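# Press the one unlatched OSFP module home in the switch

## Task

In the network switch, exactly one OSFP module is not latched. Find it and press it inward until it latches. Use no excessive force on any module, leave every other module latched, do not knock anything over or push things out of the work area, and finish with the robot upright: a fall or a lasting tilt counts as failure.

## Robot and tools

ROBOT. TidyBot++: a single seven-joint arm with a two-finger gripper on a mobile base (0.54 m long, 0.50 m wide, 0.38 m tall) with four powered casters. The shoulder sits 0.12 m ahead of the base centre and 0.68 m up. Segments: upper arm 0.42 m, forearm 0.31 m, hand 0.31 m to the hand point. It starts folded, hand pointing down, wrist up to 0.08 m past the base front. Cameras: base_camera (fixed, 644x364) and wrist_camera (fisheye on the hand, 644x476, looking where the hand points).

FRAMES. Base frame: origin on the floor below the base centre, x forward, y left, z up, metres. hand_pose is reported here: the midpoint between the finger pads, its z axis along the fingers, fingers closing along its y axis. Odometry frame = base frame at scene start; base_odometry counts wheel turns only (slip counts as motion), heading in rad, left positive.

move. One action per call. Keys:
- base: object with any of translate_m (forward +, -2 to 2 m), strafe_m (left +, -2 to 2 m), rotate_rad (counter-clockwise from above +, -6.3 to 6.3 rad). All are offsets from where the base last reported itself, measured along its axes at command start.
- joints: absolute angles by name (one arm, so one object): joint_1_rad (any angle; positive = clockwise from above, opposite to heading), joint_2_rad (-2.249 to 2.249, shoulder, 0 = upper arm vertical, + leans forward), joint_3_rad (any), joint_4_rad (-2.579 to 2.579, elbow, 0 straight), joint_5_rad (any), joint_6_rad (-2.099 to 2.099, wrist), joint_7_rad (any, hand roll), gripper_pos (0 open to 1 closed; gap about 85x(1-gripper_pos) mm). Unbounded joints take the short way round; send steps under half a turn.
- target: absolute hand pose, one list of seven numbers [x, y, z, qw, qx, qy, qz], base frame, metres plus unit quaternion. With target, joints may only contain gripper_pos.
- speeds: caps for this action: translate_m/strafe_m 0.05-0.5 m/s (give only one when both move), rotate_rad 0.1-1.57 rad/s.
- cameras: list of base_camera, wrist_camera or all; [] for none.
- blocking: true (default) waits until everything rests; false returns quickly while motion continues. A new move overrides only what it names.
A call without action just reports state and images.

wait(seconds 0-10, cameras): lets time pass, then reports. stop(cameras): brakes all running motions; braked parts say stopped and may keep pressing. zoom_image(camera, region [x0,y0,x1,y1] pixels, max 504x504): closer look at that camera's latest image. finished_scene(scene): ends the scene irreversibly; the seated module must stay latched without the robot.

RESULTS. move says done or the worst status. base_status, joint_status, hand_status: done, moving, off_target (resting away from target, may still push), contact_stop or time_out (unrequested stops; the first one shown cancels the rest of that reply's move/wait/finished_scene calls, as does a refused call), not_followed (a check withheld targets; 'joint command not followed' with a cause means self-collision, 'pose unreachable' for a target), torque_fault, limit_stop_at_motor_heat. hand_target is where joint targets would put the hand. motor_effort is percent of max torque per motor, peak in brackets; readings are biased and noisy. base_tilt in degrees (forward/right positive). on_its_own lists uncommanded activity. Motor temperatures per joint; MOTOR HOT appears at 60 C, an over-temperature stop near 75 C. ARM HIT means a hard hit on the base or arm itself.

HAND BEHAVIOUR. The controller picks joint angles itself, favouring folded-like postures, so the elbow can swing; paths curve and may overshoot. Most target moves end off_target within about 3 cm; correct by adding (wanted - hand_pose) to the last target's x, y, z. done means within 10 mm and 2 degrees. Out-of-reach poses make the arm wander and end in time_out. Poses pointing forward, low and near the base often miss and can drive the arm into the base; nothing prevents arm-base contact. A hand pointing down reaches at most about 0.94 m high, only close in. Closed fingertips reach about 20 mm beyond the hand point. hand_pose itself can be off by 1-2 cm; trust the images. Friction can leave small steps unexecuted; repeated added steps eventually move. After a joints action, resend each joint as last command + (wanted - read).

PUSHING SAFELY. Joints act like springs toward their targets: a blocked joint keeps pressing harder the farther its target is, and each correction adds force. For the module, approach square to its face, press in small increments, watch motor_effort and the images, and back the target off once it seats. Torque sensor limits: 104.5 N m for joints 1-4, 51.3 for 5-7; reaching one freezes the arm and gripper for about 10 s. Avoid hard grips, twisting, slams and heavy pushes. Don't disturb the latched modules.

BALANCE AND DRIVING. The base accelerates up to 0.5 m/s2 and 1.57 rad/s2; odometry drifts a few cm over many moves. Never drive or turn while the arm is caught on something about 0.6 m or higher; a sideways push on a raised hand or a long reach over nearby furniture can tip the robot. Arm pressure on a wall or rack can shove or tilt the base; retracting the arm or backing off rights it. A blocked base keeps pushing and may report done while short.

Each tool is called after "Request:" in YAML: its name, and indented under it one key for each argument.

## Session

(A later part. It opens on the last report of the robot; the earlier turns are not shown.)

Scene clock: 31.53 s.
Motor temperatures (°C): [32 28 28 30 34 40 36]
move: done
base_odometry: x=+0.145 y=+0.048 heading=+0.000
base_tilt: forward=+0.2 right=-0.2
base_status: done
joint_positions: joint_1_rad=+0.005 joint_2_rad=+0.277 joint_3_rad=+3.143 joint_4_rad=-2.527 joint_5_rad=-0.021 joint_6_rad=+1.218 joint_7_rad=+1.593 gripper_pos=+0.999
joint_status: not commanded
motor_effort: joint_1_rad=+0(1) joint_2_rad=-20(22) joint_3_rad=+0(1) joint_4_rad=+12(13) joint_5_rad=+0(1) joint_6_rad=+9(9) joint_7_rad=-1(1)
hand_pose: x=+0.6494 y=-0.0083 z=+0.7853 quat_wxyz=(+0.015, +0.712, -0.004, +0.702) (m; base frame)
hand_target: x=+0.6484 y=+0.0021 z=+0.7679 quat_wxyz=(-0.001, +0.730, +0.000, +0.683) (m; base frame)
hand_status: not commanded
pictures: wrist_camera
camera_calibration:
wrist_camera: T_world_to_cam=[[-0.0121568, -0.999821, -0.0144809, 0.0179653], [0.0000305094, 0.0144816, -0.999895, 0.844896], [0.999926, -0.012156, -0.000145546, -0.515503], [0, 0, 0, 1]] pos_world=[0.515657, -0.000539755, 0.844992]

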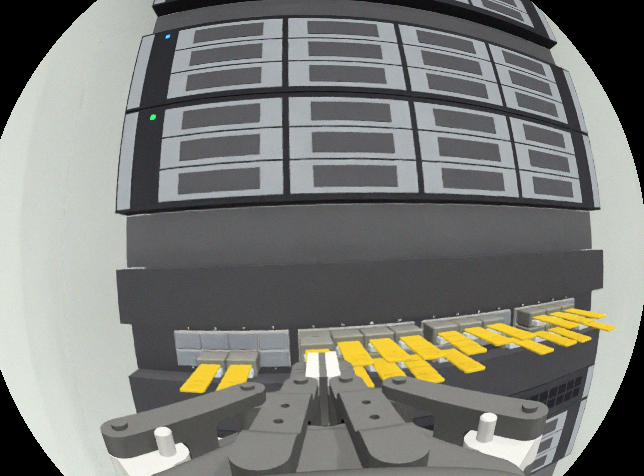

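Request:
move:
  base: {"translate_m": 0.012}
  speeds: {"translate_m": 0.05}
  cameras: ["wrist_camera"]

Request:
zoom_image:
  camera: "wrist_camera"
  region: [280, 310, 380, 385]

Request:
move:
  base: {"translate_m": 0.008}
  speeds: {"translate_m": 0.05}
  cameras: ["wrist_camera"]

Request:
zoom_image:
  camera: "wrist_camera"
  region: [280, 310, 380, 385]

Scene clock: 32.57 s.
Motor temperatures (°C): [32 28 28 30 34 40 36]
move: done
base_odometry: x=+0.157 y=+0.048 heading=+0.000
base_tilt: forward=+0.2 right=-0.2
base_status: done
joint_positions: joint_1_rad=+0.005 joint_2_rad=+0.277 joint_3_rad=+3.143 joint_4_rad=-2.530 joint_5_rad=-0.021 joint_6_rad=+1.218 joint_7_rad=+1.593 gripper_pos=+0.999
joint_status: not commanded
motor_effort: joint_1_rad=-1(2) joint_2_rad=-19(22) joint_3_rad=+1(1) joint_4_rad=+15(16) joint_5_rad=+0(1) joint_6_rad=+9(9) joint_7_rad=-1(1)
hand_pose: x=+0.6485 y=-0.0082 z=+0.7839 quat_wxyz=(+0.015, +0.714, -0.004, +0.700) (m; base frame)
hand_target: x=+0.6484 y=+0.0021 z=+0.7679 quat_wxyz=(-0.001, +0.730, +0.000, +0.683) (m; base frame)
hand_status: not commanded
pictures: wrist_camera
camera_calibration:
wrist_camera: T_world_to_cam=[[-0.0122042, -0.999821, -0.0144634, 0.0179572], [-0.00320385, 0.0145035, -0.99989, 0.845653], [0.99992, -0.0121565, -0.00338028, -0.512005], [0, 0, 0, 1]] pos_world=[0.514893, -0.000535128, 0.844089]

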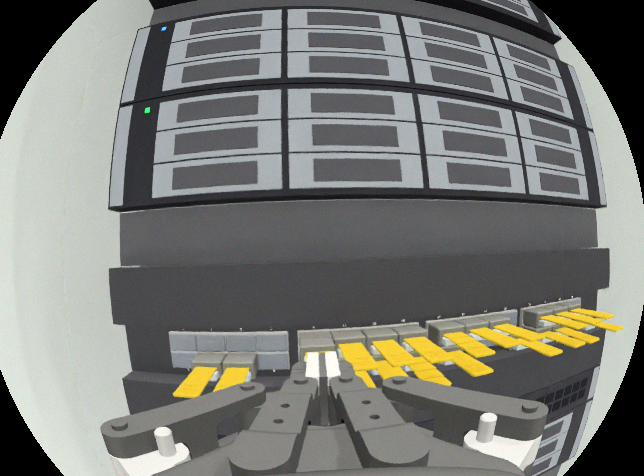

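Scaled by 5.040.

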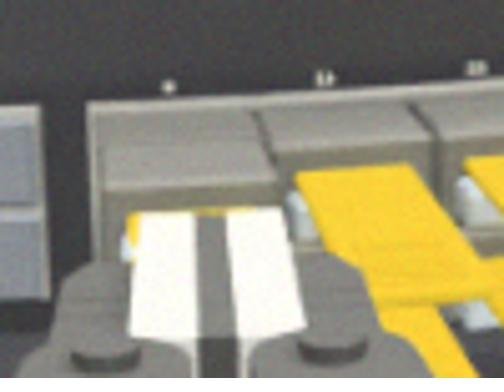

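Scene clock: 33.20 s.
Motor temperatures (°C): [32 28 28 30 34 40 36]
move: done
base_odometry: x=+0.165 y=+0.048 heading=+0.000
base_tilt: forward=+0.2 right=-0.2
base_status: done
joint_positions: joint_1_rad=+0.005 joint_2_rad=+0.277 joint_3_rad=+3.143 joint_4_rad=-2.532 joint_5_rad=-0.021 joint_6_rad=+1.218 joint_7_rad=+1.593 gripper_pos=+0.999
joint_status: not commanded
motor_effort: joint_1_rad=+0(1) joint_2_rad=-19(21) joint_3_rad=+0(1) joint_4_rad=+16(16) joint_5_rad=+0(1) joint_6_rad=+8(9) joint_7_rad=-1(2)
hand_pose: x=+0.6479 y=-0.0082 z=+0.7834 quat_wxyz=(+0.015, +0.714, -0.004, +0.700) (m; base frame)
hand_target: x=+0.6484 y=+0.0021 z=+0.7679 quat_wxyz=(-0.001, +0.730, +0.000, +0.683) (m; base frame)
hand_status: not commanded
pictures: wrist_camera
camera_calibration:
wrist_camera: T_world_to_cam=[[-0.0122251, -0.999821, -0.0144555, 0.0179532], [-0.00461429, 0.0145128, -0.999884, 0.846007], [0.999915, -0.012157, -0.00479088, -0.510364], [0, 0, 0, 1]] pos_world=[0.514443, -0.000532442, 0.843723]

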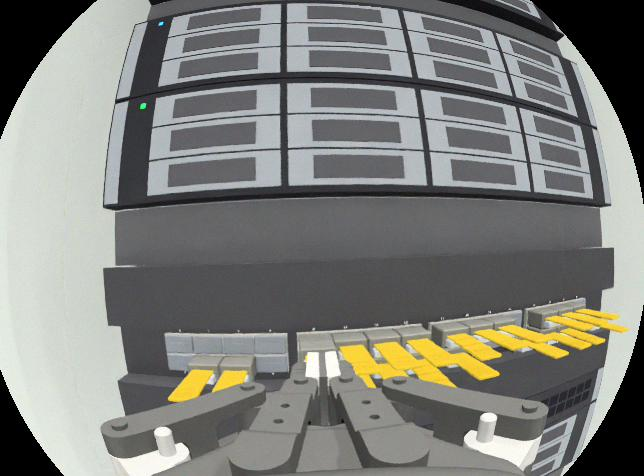

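Scaled by 5.040.

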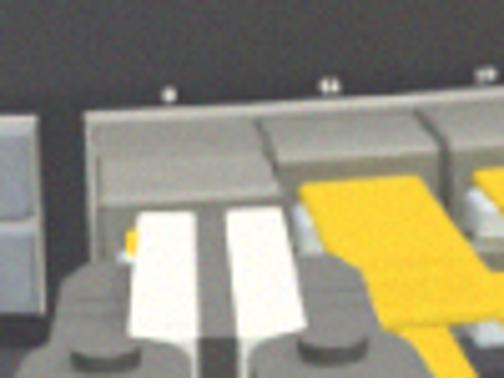

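Request:
move:
  base: {"translate_m": 0.006}
  speeds: {"translate_m": 0.05}
  cameras: ["wrist_camera"]

Request:
zoom_image:
  camera: "wrist_camera"
  region: [280, 310, 380, 385]

Request:
move:
  base: {"translate_m": 0.006}
  speeds: {"translate_m": 0.05}
  cameras: ["wrist_camera"]

Request:
zoom_image:
  camera: "wrist_camera"
  region: [280, 310, 380, 385]

Scene clock: 34.03 s.
Motor temperatures (°C): [32 28 28 30 34 40 36]
move: done
base_odometry: x=+0.171 y=+0.048 heading=+0.000
base_tilt: forward=+0.2 right=-0.2
base_status: done
joint_positions: joint_1_rad=+0.005 joint_2_rad=+0.276 joint_3_rad=+3.143 joint_4_rad=-2.532 joint_5_rad=-0.021 joint_6_rad=+1.218 joint_7_rad=+1.593 gripper_pos=+0.999
joint_status: not commanded
motor_effort: joint_1_rad=+0(1) joint_2_rad=-17(19) joint_3_rad=+1(1) joint_4_rad=+14(16) joint_5_rad=-1(1) joint_6_rad=+7(8) joint_7_rad=-1(1)
hand_pose: x=+0.6477 y=-0.0082 z=+0.7839 quat_wxyz=(+0.015, +0.714, -0.004, +0.700) (m; base frame)
hand_target: x=+0.6484 y=+0.0021 z=+0.7679 quat_wxyz=(-0.001, +0.730, +0.000, +0.683) (m; base frame)
hand_status: not commanded
pictures: wrist_camera
camera_calibration:
wrist_camera: T_world_to_cam=[[-0.0122124, -0.999821, -0.0144618, 0.0179558], [-0.00373275, 0.0145084, -0.999888, 0.845935], [0.999918, -0.0121571, -0.00390927, -0.510858], [0, 0, 0, 1]] pos_world=[0.514193, -0.000531063, 0.844102]

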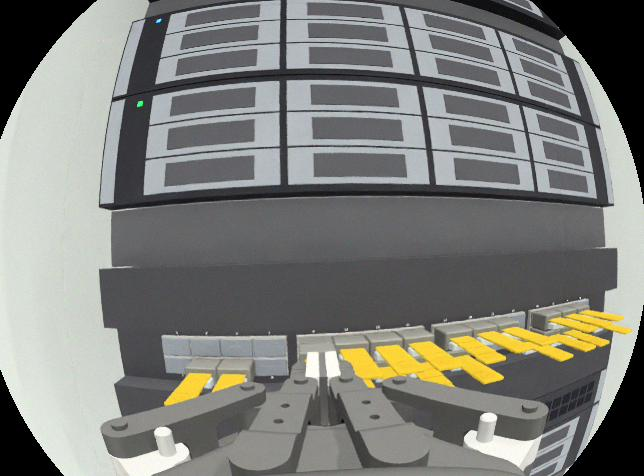

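Scaled by 5.040.

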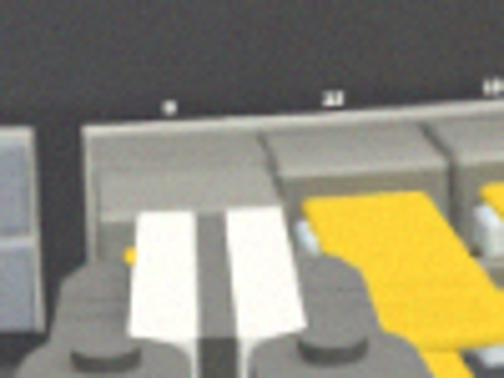

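Scene clock: 34.63 s.
Motor temperatures (°C): [32 28 28 30 34 40 36]
move: done
base_odometry: x=+0.177 y=+0.048 heading=+0.000
base_tilt: forward=+0.2 right=-0.2
base_status: done
joint_positions: joint_1_rad=+0.005 joint_2_rad=+0.272 joint_3_rad=+3.143 joint_4_rad=-2.531 joint_5_rad=-0.021 joint_6_rad=+1.218 joint_7_rad=+1.593 gripper_pos=+0.999
joint_status: not commanded
motor_effort: joint_1_rad=+0(2) joint_2_rad=-16(18) joint_3_rad=+2(2) joint_4_rad=+13(16) joint_5_rad=-1(1) joint_6_rad=+6(7) joint_7_rad=-1(1)
hand_pose: x=+0.6478 y=-0.0082 z=+0.7861 quat_wxyz=(+0.015, +0.712, -0.004, +0.702) (m; base frame)
hand_target: x=+0.6484 y=+0.0021 z=+0.7679 quat_wxyz=(-0.001, +0.730, +0.000, +0.683) (m; base frame)
hand_status: not commanded
pictures: wrist_camera
camera_calibration:
wrist_camera: T_world_to_cam=[[-0.0121469, -0.999821, -0.0144913, 0.017969], [0.000763076, 0.0144831, -0.999895, 0.845265], [0.999926, -0.0121567, 0.000587013, -0.514425], [0, 0, 0, 1]] pos_world=[0.51396, -0.000530032, 0.845738]

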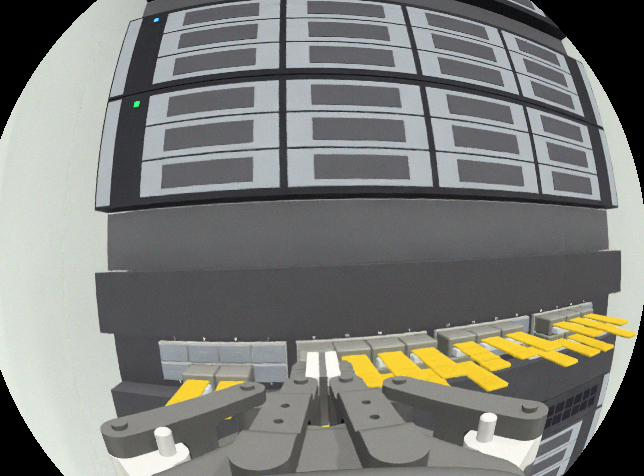

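Scaled by 5.040.

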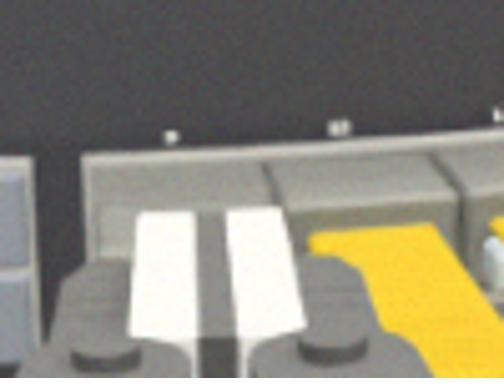

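Request:
zoom_image:
  camera: "wrist_camera"
  region: [290, 325, 350, 370]

Scaled by 8.400.

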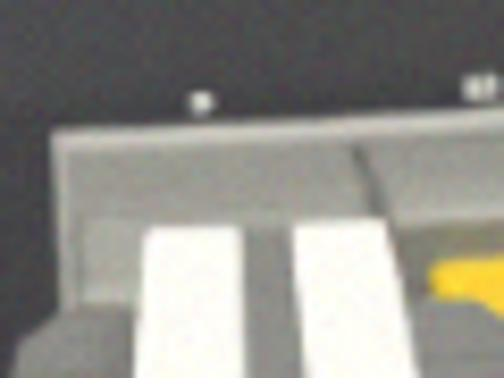

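Request:
move:
  base: {"translate_m": -0.055}
  speeds: {"translate_m": 0.2}
  cameras: ["wrist_camera"]

Request:
zoom_image:
  camera: "wrist_camera"
  region: [280, 310, 380, 385]

Scene clock: 36.70 s.
Motor temperatures (°C): [32 28 28 30 34 40 36]
move: done
base_odometry: x=+0.122 y=+0.048 heading=+0.000
base_tilt: forward=+0.2 right=-0.2
base_status: done
joint_positions: joint_1_rad=+0.005 joint_2_rad=+0.275 joint_3_rad=+3.143 joint_4_rad=-2.531 joint_5_rad=-0.021 joint_6_rad=+1.213 joint_7_rad=+1.593 gripper_pos=+0.999
joint_status: not commanded
motor_effort: joint_1_rad=-1(1) joint_2_rad=-21(21) joint_3_rad=+0(1) joint_4_rad=+12(14) joint_5_rad=+0(1) joint_6_rad=+9(9) joint_7_rad=-1(1)
hand_pose: x=+0.6480 y=-0.0082 z=+0.7833 quat_wxyz=(+0.015, +0.715, -0.004, +0.699) (m; base frame)
hand_target: x=+0.6484 y=+0.0021 z=+0.7679 quat_wxyz=(-0.001, +0.730, +0.000, +0.683) (m; base frame)
hand_status: not commanded
pictures: wrist_camera
camera_calibration:
wrist_camera: T_world_to_cam=[[-0.0122216, -0.99982, -0.0145395, 0.0180257], [-0.00653626, 0.0146202, -0.999872, 0.847123], [0.999904, -0.012125, -0.00671376, -0.50894], [0, 0, 0, 1]] pos_world=[0.514648, -0.000533492, 0.84386]

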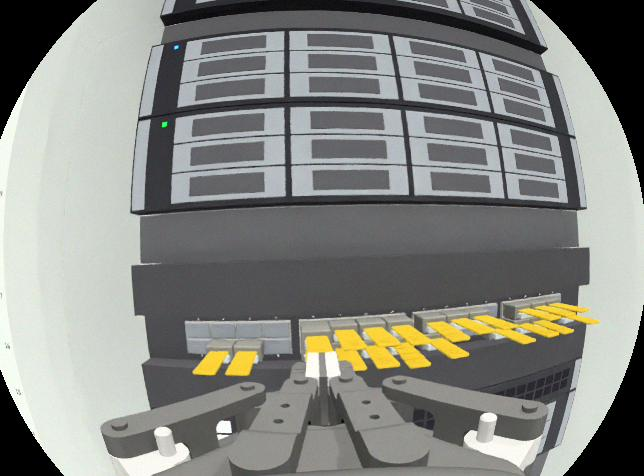

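Scaled by 5.040.

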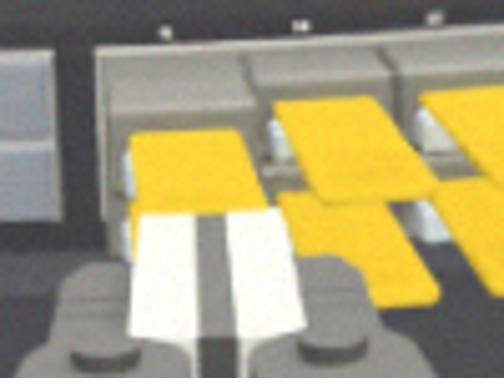

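Request:
move:
  joints: {"joint_2_rad": 0.300}
  cameras: ["wrist_camera"]

Request:
zoom_image:
  camera: "wrist_camera"
  region: [280, 310, 380, 385]

Scene clock: 38.70 s.
Motor temperatures (°C): [32 28 28 30 34 40 36]
move: done
base_odometry: x=+0.122 y=+0.048 heading=+0.000
base_tilt: forward=+0.2 right=-0.2
base_status: not commanded
joint_positions: joint_1_rad=+0.005 joint_2_rad=+0.289 joint_3_rad=+3.143 joint_4_rad=-2.531 joint_5_rad=-0.021 joint_6_rad=+1.213 joint_7_rad=+1.593 gripper_pos=+0.999
joint_status: all done
motor_effort: joint_1_rad=+0(1) joint_2_rad=-21(22) joint_3_rad=+0(1) joint_4_rad=+12(12) joint_5_rad=+0(1) joint_6_rad=+9(9) joint_7_rad=-1(1)
hand_pose: x=+0.6494 y=-0.0082 z=+0.7757 quat_wxyz=(+0.015, +0.720, -0.004, +0.694) (m; base frame)
hand_target: x=+0.6499 y=+0.0021 z=+0.7584 quat_wxyz=(-0.001, +0.736, +0.000, +0.677) (m; base frame)
hand_status: not commanded
pictures: wrist_camera
camera_calibration:
wrist_camera: T_world_to_cam=[[-0.0124277, -0.999819, -0.0144401, 0.0179824], [-0.0207569, 0.014696, -0.999677, 0.848682], [0.999707, -0.0121239, -0.0209358, -0.499219], [0, 0, 0, 1]] pos_world=[0.516913, -0.000545572, 0.838216]

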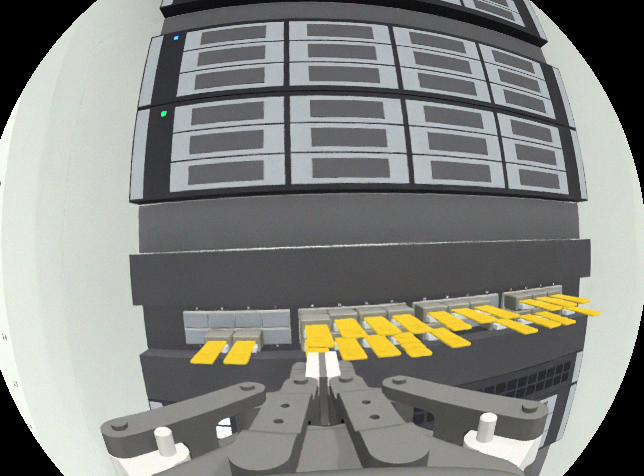

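Scaled by 5.040.

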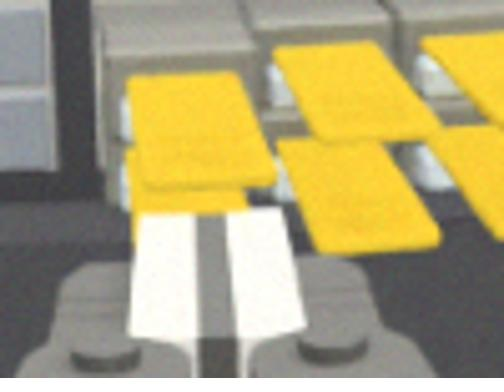

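Request:
move:
  base: {"translate_m": 0.03}
  speeds: {"translate_m": 0.1}
  cameras: ["wrist_camera"]

Request:
zoom_image:
  camera: "wrist_camera"
  region: [280, 310, 380, 385]

Request:
move:
  base: {"translate_m": 0.012}
  speeds: {"translate_m": 0.05}
  cameras: ["wrist_camera"]

Request:
zoom_image:
  camera: "wrist_camera"
  region: [280, 310, 380, 385]

Scene clock: 40.10 s.
Motor temperatures (°C): [32 28 28 30 34 40 36]
move: done
base_odometry: x=+0.152 y=+0.048 heading=+0.000
base_tilt: forward=+0.2 right=-0.2
base_status: done
joint_positions: joint_1_rad=+0.005 joint_2_rad=+0.295 joint_3_rad=+3.143 joint_4_rad=-2.529 joint_5_rad=-0.021 joint_6_rad=+1.213 joint_7_rad=+1.593 gripper_pos=+0.999
joint_status: not commanded
motor_effort: joint_1_rad=+0(1) joint_2_rad=-21(22) joint_3_rad=+0(1) joint_4_rad=+12(13) joint_5_rad=+0(1) joint_6_rad=+8(9) joint_7_rad=-1(1)
hand_pose: x=+0.6504 y=-0.0082 z=+0.7731 quat_wxyz=(+0.015, +0.721, -0.004, +0.693) (m; base frame)
hand_target: x=+0.6499 y=+0.0021 z=+0.7584 quat_wxyz=(-0.001, +0.736, +0.000, +0.677) (m; base frame)
hand_status: not commanded
pictures: wrist_camera
camera_calibration:
wrist_camera: T_world_to_cam=[[-0.0124937, -0.999818, -0.0144056, 0.0179678], [-0.0253691, 0.0147191, -0.99957, 0.848994], [0.9996, -0.0121229, -0.0255484, -0.496658], [0, 0, 0, 1]] pos_world=[0.518222, -0.000552809, 0.836199]

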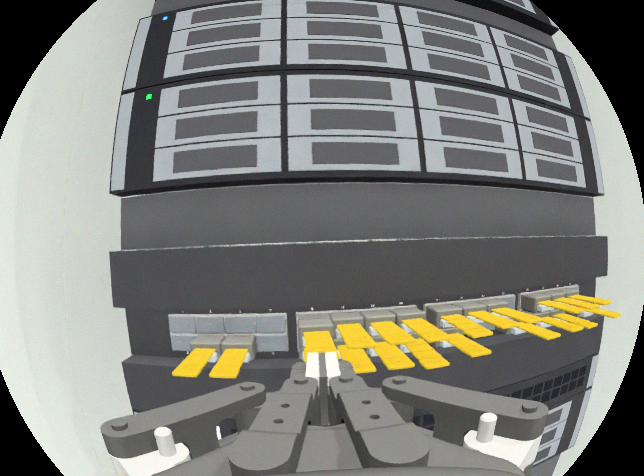

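Scaled by 5.040.

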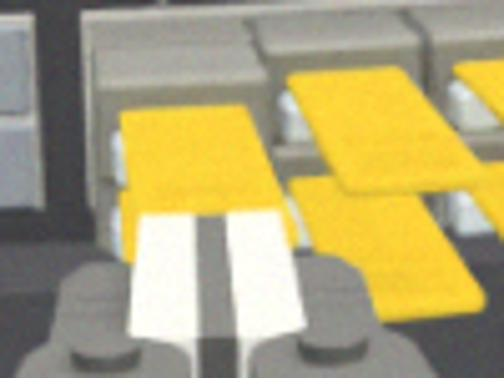

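Scene clock: 40.80 s.
Motor temperatures (°C): [32 28 28 30 34 40 36]
move: done
base_odometry: x=+0.164 y=+0.048 heading=+0.000
base_tilt: forward=+0.2 right=-0.2
base_status: done
joint_positions: joint_1_rad=+0.005 joint_2_rad=+0.295 joint_3_rad=+3.143 joint_4_rad=-2.537 joint_5_rad=-0.021 joint_6_rad=+1.213 joint_7_rad=+1.593 gripper_pos=+0.999
joint_status: not commanded
motor_effort: joint_1_rad=+1(1) joint_2_rad=-19(21) joint_3_rad=+0(1) joint_4_rad=+15(16) joint_5_rad=+0(1) joint_6_rad=+8(9) joint_7_rad=-1(1)
hand_pose: x=+0.6480 y=-0.0082 z=+0.7702 quat_wxyz=(+0.015, +0.724, -0.004, +0.690) (m; base frame)
hand_target: x=+0.6499 y=+0.0021 z=+0.7584 quat_wxyz=(-0.001, +0.736, +0.000, +0.677) (m; base frame)
hand_status: not commanded
pictures: wrist_camera
camera_calibration:
wrist_camera: T_world_to_cam=[[-0.0126011, -0.999817, -0.0143612, 0.017945], [-0.0326533, 0.0147661, -0.999358, 0.850571], [0.999387, -0.012124, -0.0328334, -0.488528], [0, 0, 0, 1]] pos_world=[0.516228, -0.000540827, 0.834242]

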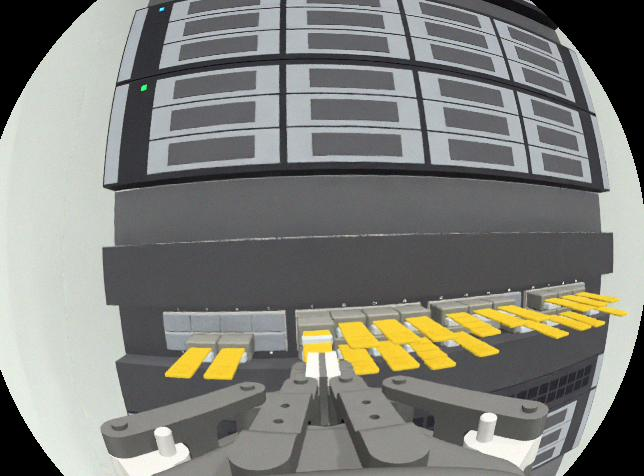

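Scaled by 5.040.

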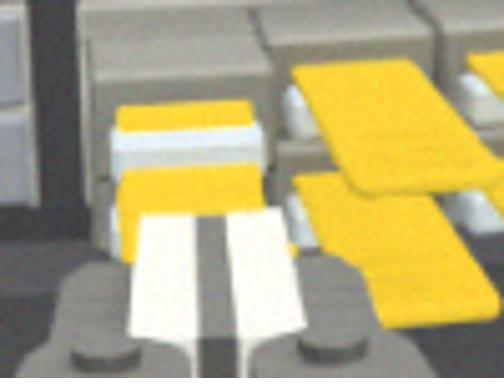

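Request:
move:
  base: {"translate_m": -0.05}
  cameras: ["wrist_camera"]

Request:
zoom_image:
  camera: "wrist_camera"
  region: [280, 300, 380, 375]

Request:
move:
  joints: {"joint_7_rad": 3.14}
  cameras: ["wrist_camera"]

Scene clock: 42.90 s.
Motor temperatures (°C): [32 28 28 30 34 40 36]
move: done
base_odometry: x=+0.114 y=+0.048 heading=+0.000
base_tilt: forward=+0.2 right=-0.2
base_status: done
joint_positions: joint_1_rad=+0.005 joint_2_rad=+0.296 joint_3_rad=+3.143 joint_4_rad=-2.532 joint_5_rad=-0.021 joint_6_rad=+1.213 joint_7_rad=+1.593 gripper_pos=+0.999
joint_status: not commanded
motor_effort: joint_1_rad=-1(1) joint_2_rad=-21(22) joint_3_rad=+0(2) joint_4_rad=+12(14) joint_5_rad=-1(1) joint_6_rad=+9(9) joint_7_rad=+0(2)
hand_pose: x=+0.6498 y=-0.0082 z=+0.7715 quat_wxyz=(+0.015, +0.722, -0.004, +0.691) (m; base frame)
hand_target: x=+0.6499 y=+0.0021 z=+0.7584 quat_wxyz=(-0.001, +0.736, +0.000, +0.677) (m; base frame)
hand_status: not commanded
pictures: wrist_camera
camera_calibration:
wrist_camera: T_world_to_cam=[[-0.0125444, -0.999818, -0.0143832, 0.017957], [-0.0288352, 0.0147401, -0.999475, 0.849608], [0.999505, -0.0121231, -0.0290148, -0.493317], [0, 0, 0, 1]] pos_world=[0.517797, -0.000550131, 0.835107]

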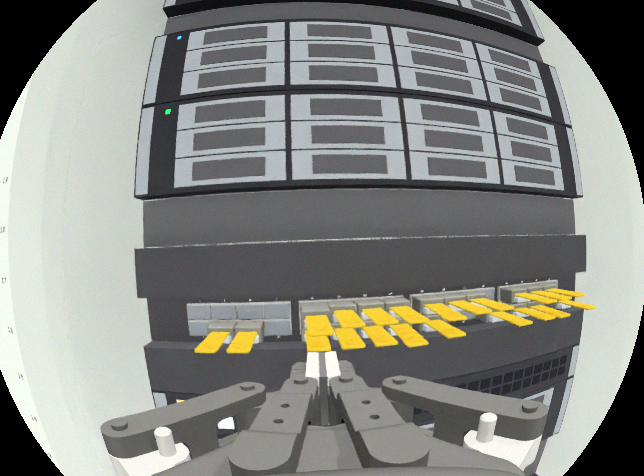

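Scaled by 5.040.

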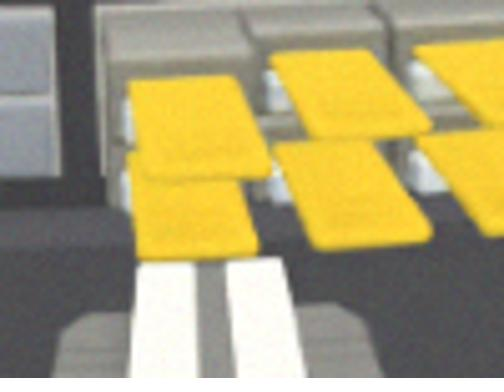

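Scene clock: 45.00 s.
Motor temperatures (°C): [32 28 28 30 34 40 36]
move: done
base_odometry: x=+0.114 y=+0.048 heading=+0.000
base_tilt: forward=+0.2 right=-0.2
base_status: not commanded
joint_positions: joint_1_rad=+0.005 joint_2_rad=+0.296 joint_3_rad=+3.143 joint_4_rad=-2.532 joint_5_rad=-0.021 joint_6_rad=+1.213 joint_7_rad=+3.106 gripper_pos=+0.999
joint_status: all done
motor_effort: joint_1_rad=-1(2) joint_2_rad=-21(21) joint_3_rad=+0(1) joint_4_rad=+12(12) joint_5_rad=+0(1) joint_6_rad=+9(9) joint_7_rad=-1(2)
hand_pose: x=+0.6498 y=-0.0082 z=+0.7715 quat_wxyz=(+0.485, +0.528, +0.493, +0.493) (m; base frame)
hand_target: x=+0.6499 y=+0.0021 z=+0.7584 quat_wxyz=(+0.478, +0.521, +0.520, +0.479) (m; base frame)
hand_status: not commanded
pictures: wrist_camera
camera_calibration:
wrist_camera: T_world_to_cam=[[0.0563456, -0.0729869, 0.99574, -0.798524], [-0.0148681, -0.997275, -0.0722581, 0.116796], [0.998301, -0.0107334, -0.0572772, -0.470717], [0, 0, 0, 1]] pos_world=[0.516647, 0.0531436, 0.776601]

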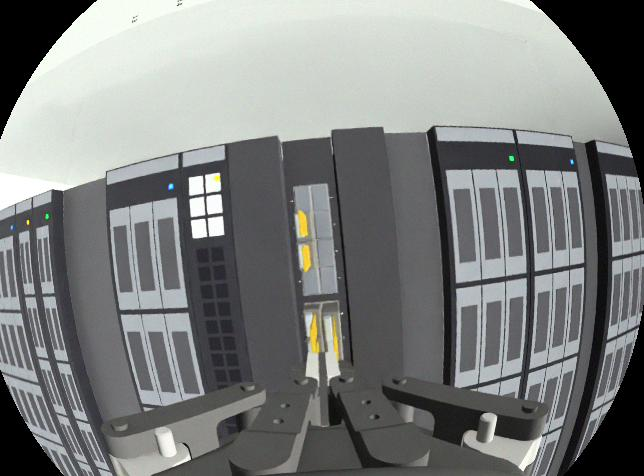

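Request:
zoom_image:
  camera: "wrist_camera"
  region: [275, 285, 375, 375]

Scaled by 5.040.

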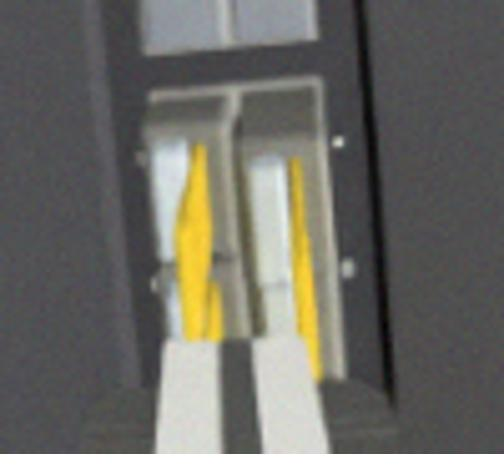

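Request:
move:
  joints: {"joint_2_rad": 0.276, "gripper_pos": 0.88}
  cameras: ["wrist_camera"]

Request:
zoom_image:
  camera: "wrist_camera"
  region: [275, 285, 375, 375]

Scene clock: 49.80 s.
Motor temperatures (°C): [32 28 28 30 34 40 36]
move: done
base_odometry: x=+0.114 y=+0.048 heading=+0.000
base_tilt: forward=+0.2 right=-0.2
base_status: not commanded
joint_positions: joint_1_rad=+0.005 joint_2_rad=+0.285 joint_3_rad=+3.143 joint_4_rad=-2.532 joint_5_rad=-0.021 joint_6_rad=+1.213 joint_7_rad=+3.106 gripper_pos=+0.880
joint_status: all done
motor_effort: joint_1_rad=-1(1) joint_2_rad=-21(22) joint_3_rad=+1(1) joint_4_rad=+12(12) joint_5_rad=+0(0) joint_6_rad=+9(9) joint_7_rad=-1(2)
hand_pose: x=+0.6488 y=-0.0082 z=+0.7774 quat_wxyz=(+0.488, +0.525, +0.491, +0.495) (m; base frame)
hand_target: x=+0.6479 y=+0.0021 z=+0.7711 quat_wxyz=(+0.484, +0.515, +0.515, +0.486) (m; base frame)
hand_status: not commanded
pictures: wrist_camera
camera_calibration:
wrist_camera: T_world_to_cam=[[0.0453707, -0.0728676, 0.996309, -0.797607], [-0.0140694, -0.997284, -0.0722982, 0.116722], [0.998871, -0.0107372, -0.0462726, -0.478288], [0, 0, 0, 1]] pos_world=[0.515578, 0.0531493, 0.78097]

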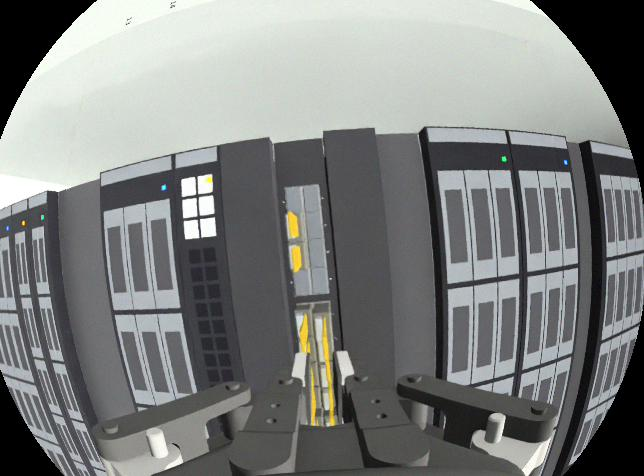

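Scaled by 5.040.

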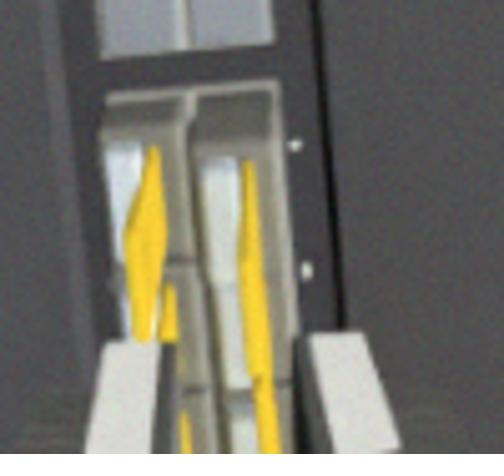

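Request:
move:
  base: {"translate_m": 0.045}
  speeds: {"translate_m": 0.1}
  cameras: ["wrist_camera"]

Request:
zoom_image:
  camera: "wrist_camera"
  region: [275, 285, 375, 375]

Request:
move:
  base: {"translate_m": 0.02}
  speeds: {"translate_m": 0.05}
  cameras: ["wrist_camera"]

Request:
zoom_image:
  camera: "wrist_camera"
  region: [275, 285, 375, 375]

Scene clock: 51.43 s.
Motor temperatures (°C): [32 28 28 30 34 40 36]
move: done
base_odometry: x=+0.159 y=+0.048 heading=+0.000
base_tilt: forward=+0.2 right=-0.2
base_status: done
joint_positions: joint_1_rad=+0.005 joint_2_rad=+0.283 joint_3_rad=+3.143 joint_4_rad=-2.531 joint_5_rad=-0.021 joint_6_rad=+1.213 joint_7_rad=+3.106 gripper_pos=+0.880
joint_status: not commanded
motor_effort: joint_1_rad=+0(1) joint_2_rad=-20(23) joint_3_rad=+0(1) joint_4_rad=+12(13) joint_5_rad=+0(1) joint_6_rad=+9(9) joint_7_rad=-1(2)
hand_pose: x=+0.6486 y=-0.0082 z=+0.7785 quat_wxyz=(+0.488, +0.525, +0.490, +0.496) (m; base frame)
hand_target: x=+0.6479 y=+0.0021 z=+0.7711 quat_wxyz=(+0.484, +0.515, +0.515, +0.486) (m; base frame)
hand_status: not commanded
pictures: wrist_camera
camera_calibration:
wrist_camera: T_world_to_cam=[[0.0432917, -0.0728564, 0.996402, -0.797409], [-0.0139184, -0.997285, -0.0723162, 0.116715], [0.998966, -0.0107377, -0.0441882, -0.479781], [0, 0, 0, 1]] pos_world=[0.51543, 0.05315, 0.78178]

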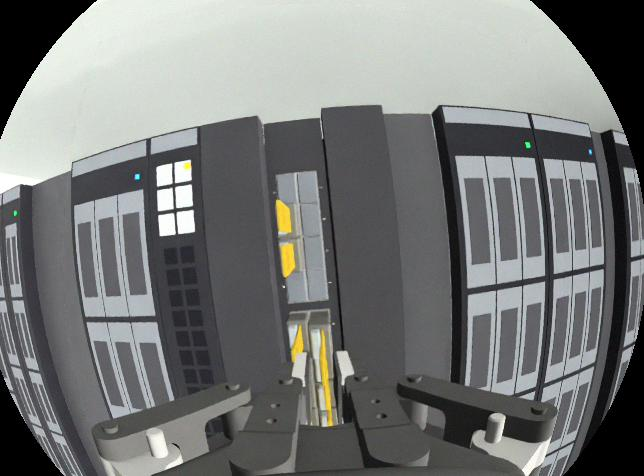

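Scaled by 5.040.

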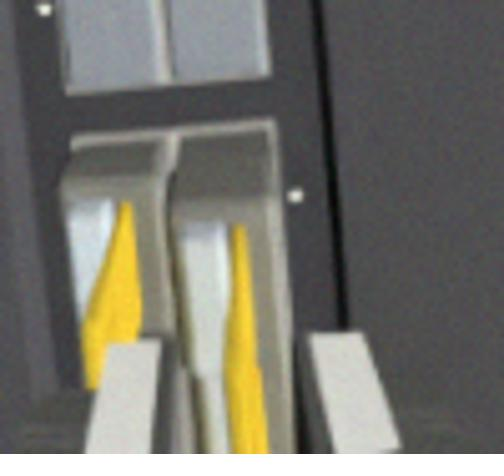

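Scene clock: 53.10 s.
Motor temperatures (°C): [32 28 28 30 34 40 36]
move: done
base_odometry: x=+0.179 y=+0.048 heading=-0.001
base_tilt: forward=+0.2 right=-0.2
base_status: done
joint_positions: joint_1_rad=+0.005 joint_2_rad=+0.281 joint_3_rad=+3.143 joint_4_rad=-2.535 joint_5_rad=-0.021 joint_6_rad=+1.213 joint_7_rad=+3.106 gripper_pos=+0.880
joint_status: not commanded
motor_effort: joint_1_rad=+0(1) joint_2_rad=-19(22) joint_3_rad=+0(2) joint_4_rad=+14(21) joint_5_rad=+0(1) joint_6_rad=+9(9) joint_7_rad=-1(2)
hand_pose: x=+0.6472 y=-0.0082 z=+0.7777 quat_wxyz=(+0.488, +0.525, +0.491, +0.495) (m; base frame)
hand_target: x=+0.6479 y=+0.0021 z=+0.7711 quat_wxyz=(+0.484, +0.515, +0.515, +0.486) (m; base frame)
hand_status: not commanded
pictures: wrist_camera
camera_calibration:
wrist_camera: T_world_to_cam=[[0.0456718, -0.0728785, 0.996295, -0.798067], [-0.0140908, -0.997283, -0.0723049, 0.116753], [0.998857, -0.0107363, -0.0465746, -0.476466], [0, 0, 0, 1]] pos_world=[0.514015, 0.0531588, 0.781361]

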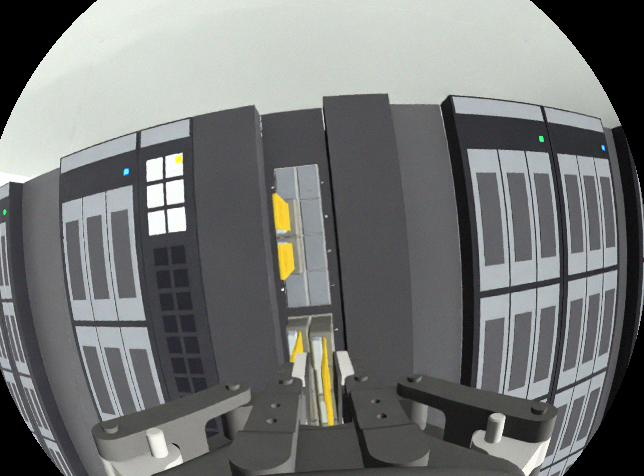

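Scaled by 5.040.

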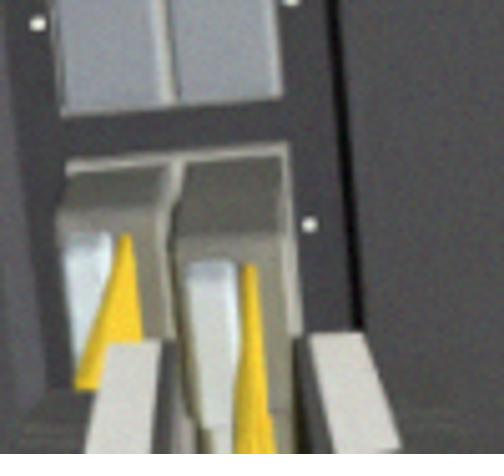

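Request:
move:
  joints: {"gripper_pos": 0.94}
  cameras: ["wrist_camera"]

Request:
zoom_image:
  camera: "wrist_camera"
  region: [285, 305, 355, 385]

Scene clock: 54.37 s.
Motor temperatures (°C): [32 28 28 30 34 40 36]
move: done
base_odometry: x=+0.179 y=+0.048 heading=-0.001
base_tilt: forward=+0.2 right=-0.2
base_status: not commanded
joint_positions: joint_1_rad=+0.005 joint_2_rad=+0.281 joint_3_rad=+3.143 joint_4_rad=-2.536 joint_5_rad=-0.021 joint_6_rad=+1.213 joint_7_rad=+3.106 gripper_pos=+0.940
joint_status: all done
motor_effort: joint_1_rad=+0(1) joint_2_rad=-20(21) joint_3_rad=+0(1) joint_4_rad=+14(14) joint_5_rad=+0(1) joint_6_rad=+9(9) joint_7_rad=-1(1)
hand_pose: x=+0.6471 y=-0.0082 z=+0.7777 quat_wxyz=(+0.488, +0.525, +0.491, +0.495) (m; base frame)
hand_target: x=+0.6479 y=+0.0021 z=+0.7711 quat_wxyz=(+0.484, +0.515, +0.515, +0.486) (m; base frame)
hand_status: not commanded
pictures: wrist_camera
camera_calibration:
wrist_camera: T_world_to_cam=[[0.0458181, -0.0728794, 0.996288, -0.798095], [-0.0141015, -0.997283, -0.0723037, 0.116755], [0.99885, -0.0107363, -0.0467214, -0.476305], [0, 0, 0, 1]] pos_world=[0.513971, 0.0531591, 0.78132]

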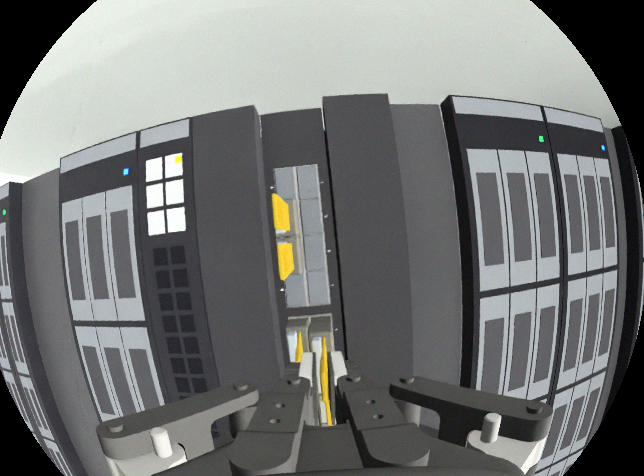

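Scaled by 6.300.

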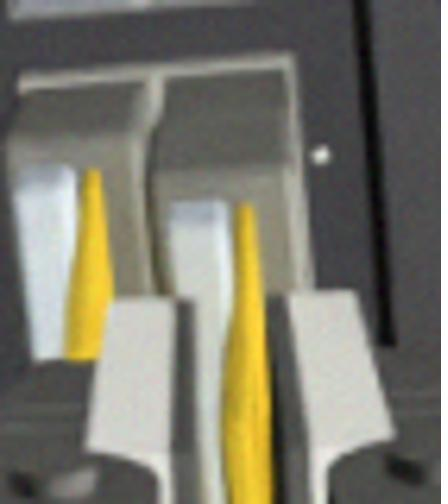

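Request:
move:
  base: {"translate_m": 0.02}
  speeds: {"translate_m": 0.05}
  cameras: ["wrist_camera"]

Request:
zoom_image:
  camera: "wrist_camera"
  region: [285, 305, 355, 385]

Request:
move:
  base: {"translate_m": 0.01}
  speeds: {"translate_m": 0.05}
  cameras: ["wrist_camera"]

Request:
zoom_image:
  camera: "wrist_camera"
  region: [285, 305, 355, 385]

Scene clock: 55.70 s.
Motor temperatures (°C): [32 28 28 30 34 40 36]
move: done
base_odometry: x=+0.199 y=+0.047 heading=-0.001
base_tilt: forward=+0.2 right=-0.2
base_status: done
joint_positions: joint_1_rad=+0.005 joint_2_rad=+0.271 joint_3_rad=+3.142 joint_4_rad=-2.582 joint_5_rad=-0.021 joint_6_rad=+1.209 joint_7_rad=+3.106 gripper_pos=+0.940
joint_status: not commanded
motor_effort: joint_1_rad=-1(2) joint_2_rad=-17(21) joint_3_rad=+1(2) joint_4_rad=+22(26) joint_5_rad=+0(1) joint_6_rad=+10(11) joint_7_rad=-1(2)
hand_pose: x=+0.6315 y=-0.0080 z=+0.7632 quat_wxyz=(+0.478, +0.535, +0.500, +0.485) (m; base frame)
hand_target: x=+0.6479 y=+0.0021 z=+0.7711 quat_wxyz=(+0.484, +0.515, +0.515, +0.486) (m; base frame)
hand_status: not commanded
pictures: wrist_camera
camera_calibration:
wrist_camera: T_world_to_cam=[[0.0850545, -0.0732516, 0.99368, -0.805771], [-0.0167404, -0.997258, -0.0720825, 0.117186], [0.996236, -0.0105037, -0.0860476, -0.429657], [0, 0, 0, 1]] pos_world=[0.498536, 0.0533278, 0.772155]

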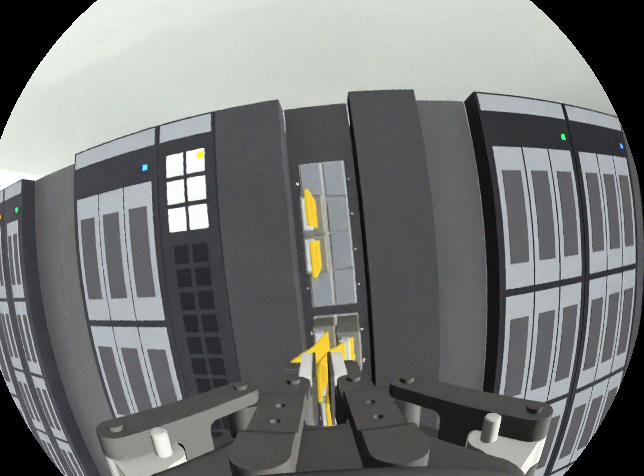

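Scaled by 6.300.

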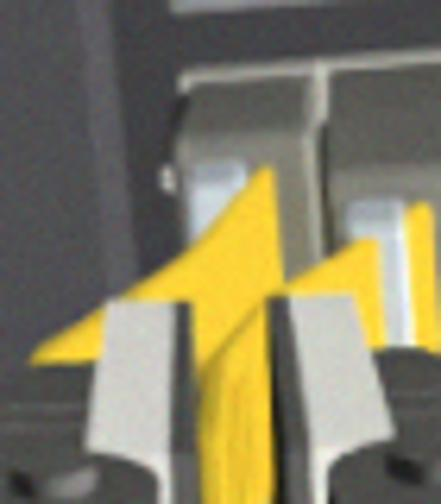

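Scene clock: 56.63 s.
Motor temperatures (°C): [32 28 28 30 34 40 36]
move: done
base_odometry: x=+0.209 y=+0.047 heading=-0.001
base_tilt: forward=+0.2 right=-0.2
base_status: done
joint_positions: joint_1_rad=+0.005 joint_2_rad=+0.270 joint_3_rad=+3.142 joint_4_rad=-2.536 joint_5_rad=-0.021 joint_6_rad=+1.204 joint_7_rad=+3.106 gripper_pos=+0.940
joint_status: not commanded
motor_effort: joint_1_rad=+0(1) joint_2_rad=-19(22) joint_3_rad=+0(1) joint_4_rad=+14(28) joint_5_rad=+0(1) joint_6_rad=+8(12) joint_7_rad=-1(2)
hand_pose: x=+0.6458 y=-0.0081 z=+0.7808 quat_wxyz=(+0.488, +0.525, +0.490, +0.496) (m; base frame)
hand_target: x=+0.6479 y=+0.0021 z=+0.7711 quat_wxyz=(+0.484, +0.515, +0.515, +0.486) (m; base frame)
hand_status: not commanded
pictures: wrist_camera
camera_calibration:
wrist_camera: T_world_to_cam=[[0.0437245, -0.0731091, 0.996365, -0.799884], [-0.0136887, -0.997269, -0.0725747, 0.117037], [0.99895, -0.0104657, -0.0446058, -0.476568], [0, 0, 0, 1]] pos_world=[0.512644, 0.0532509, 0.784212]

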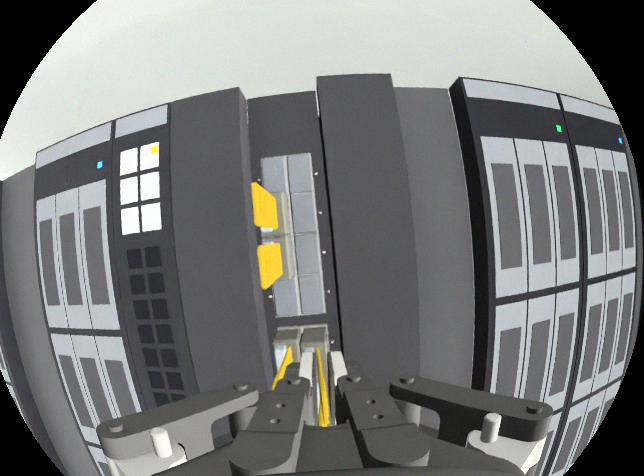

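Scaled by 6.300.

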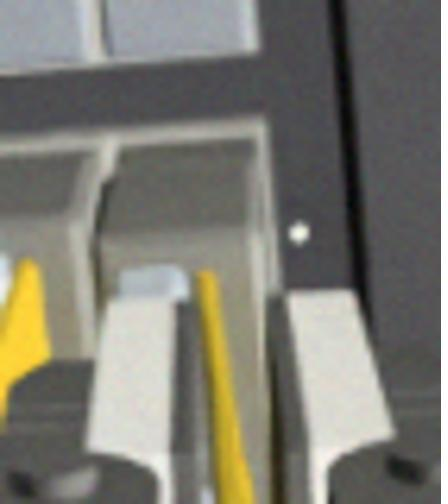

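Request:
zoom_image:
  camera: "wrist_camera"
  region: [295, 335, 345, 430]

Scaled by 5.305.

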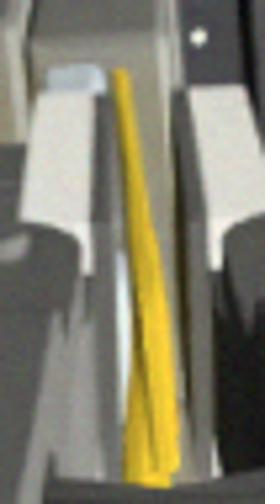

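Request:
move:
  base: {"translate_m": 0.01}
  speeds: {"translate_m": 0.05}
  cameras: ["wrist_camera"]

Request:
zoom_image:
  camera: "wrist_camera"
  region: [275, 315, 355, 430]

Scene clock: 58.77 s.
Motor temperatures (°C): [32 28 28 30 34 40 36]
move: done
base_odometry: x=+0.219 y=+0.047 heading=-0.001
base_tilt: forward=+0.2 right=-0.2
base_status: done
joint_positions: joint_1_rad=+0.005 joint_2_rad=+0.260 joint_3_rad=+3.142 joint_4_rad=-2.549 joint_5_rad=-0.021 joint_6_rad=+1.204 joint_7_rad=+3.106 gripper_pos=+0.940
joint_status: not commanded
motor_effort: joint_1_rad=+0(2) joint_2_rad=-16(19) joint_3_rad=+2(2) joint_4_rad=+17(20) joint_5_rad=-1(1) joint_6_rad=+8(9) joint_7_rad=-1(2)
hand_pose: x=+0.6407 y=-0.0078 z=+0.7807 quat_wxyz=(+0.487, +0.525, +0.491, +0.495) (m; base frame)
hand_target: x=+0.6479 y=+0.0021 z=+0.7711 quat_wxyz=(+0.484, +0.515, +0.515, +0.486) (m; base frame)
hand_status: not commanded
pictures: wrist_camera
camera_calibration:
wrist_camera: T_world_to_cam=[[0.0469271, -0.0732564, 0.996208, -0.801393], [-0.0133837, -0.997264, -0.0727035, 0.117155], [0.998809, -0.00992114, -0.0477792, -0.46887], [0, 0, 0, 1]] pos_world=[0.507486, 0.0534759, 0.78447]

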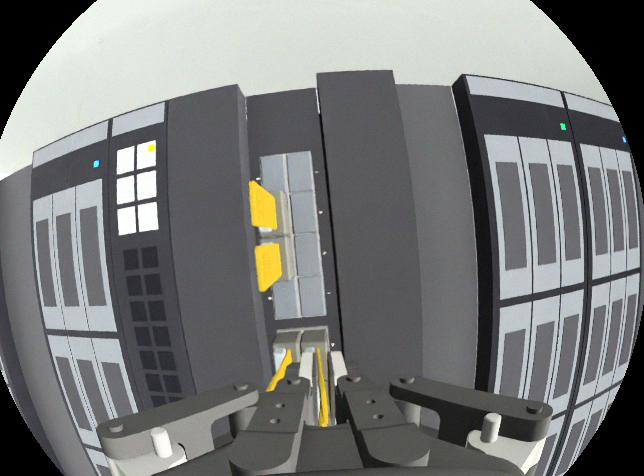

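Scaled by 4.383.

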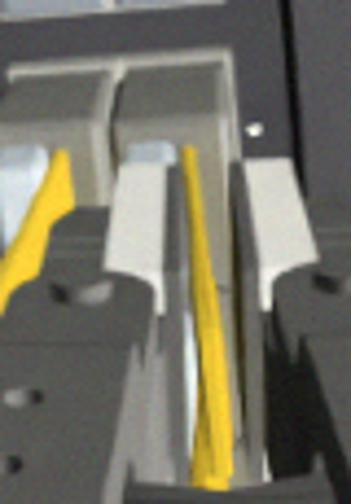

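Request:
move:
  base: {"translate_m": 0.01}
  speeds: {"translate_m": 0.05}
  cameras: ["wrist_camera"]

Request:
zoom_image:
  camera: "wrist_camera"
  region: [275, 315, 355, 430]

Scene clock: 59.67 s.
Motor temperatures (°C): [32 28 28 30 34 40 36]
move: done
base_odometry: x=+0.228 y=+0.047 heading=-0.001
base_tilt: forward=+0.2 right=-0.2
base_status: done
joint_positions: joint_1_rad=+0.005 joint_2_rad=+0.244 joint_3_rad=+3.142 joint_4_rad=-2.569 joint_5_rad=-0.021 joint_6_rad=+1.204 joint_7_rad=+3.106 gripper_pos=+0.940
joint_status: not commanded
motor_effort: joint_1_rad=+1(1) joint_2_rad=-13(17) joint_3_rad=+2(3) joint_4_rad=+21(25) joint_5_rad=-1(1) joint_6_rad=+7(8) joint_7_rad=-1(1)
hand_pose: x=+0.6329 y=-0.0077 z=+0.7805 quat_wxyz=(+0.486, +0.527, +0.492, +0.494) (m; base frame)
hand_target: x=+0.6479 y=+0.0021 z=+0.7711 quat_wxyz=(+0.484, +0.515, +0.515, +0.486) (m; base frame)
hand_status: not commanded
pictures: wrist_camera
camera_calibration:
wrist_camera: T_world_to_cam=[[0.0513514, -0.0732935, 0.995987, -0.80348], [-0.0136792, -0.997261, -0.072682, 0.117266], [0.998587, -0.009892, -0.0522134, -0.45749], [0, 0, 0, 1]] pos_world=[0.499707, 0.0535291, 0.784892]

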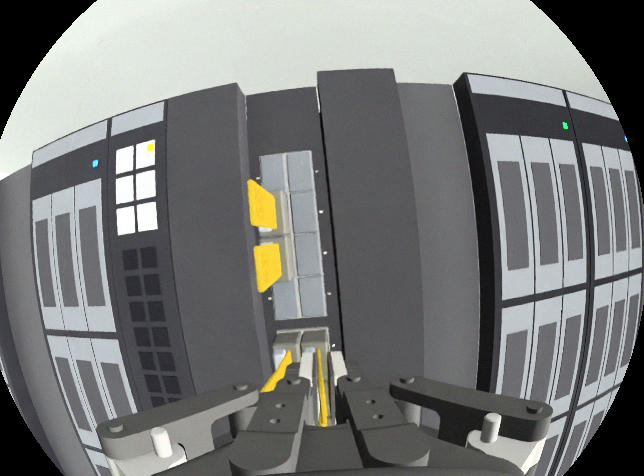

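Scaled by 4.383.

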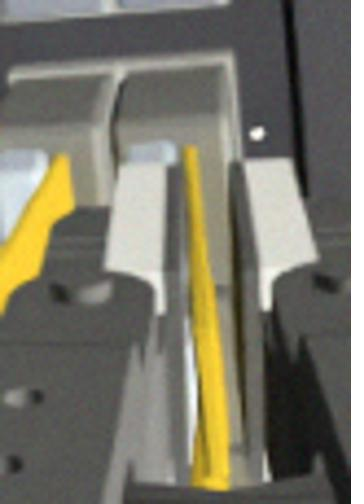

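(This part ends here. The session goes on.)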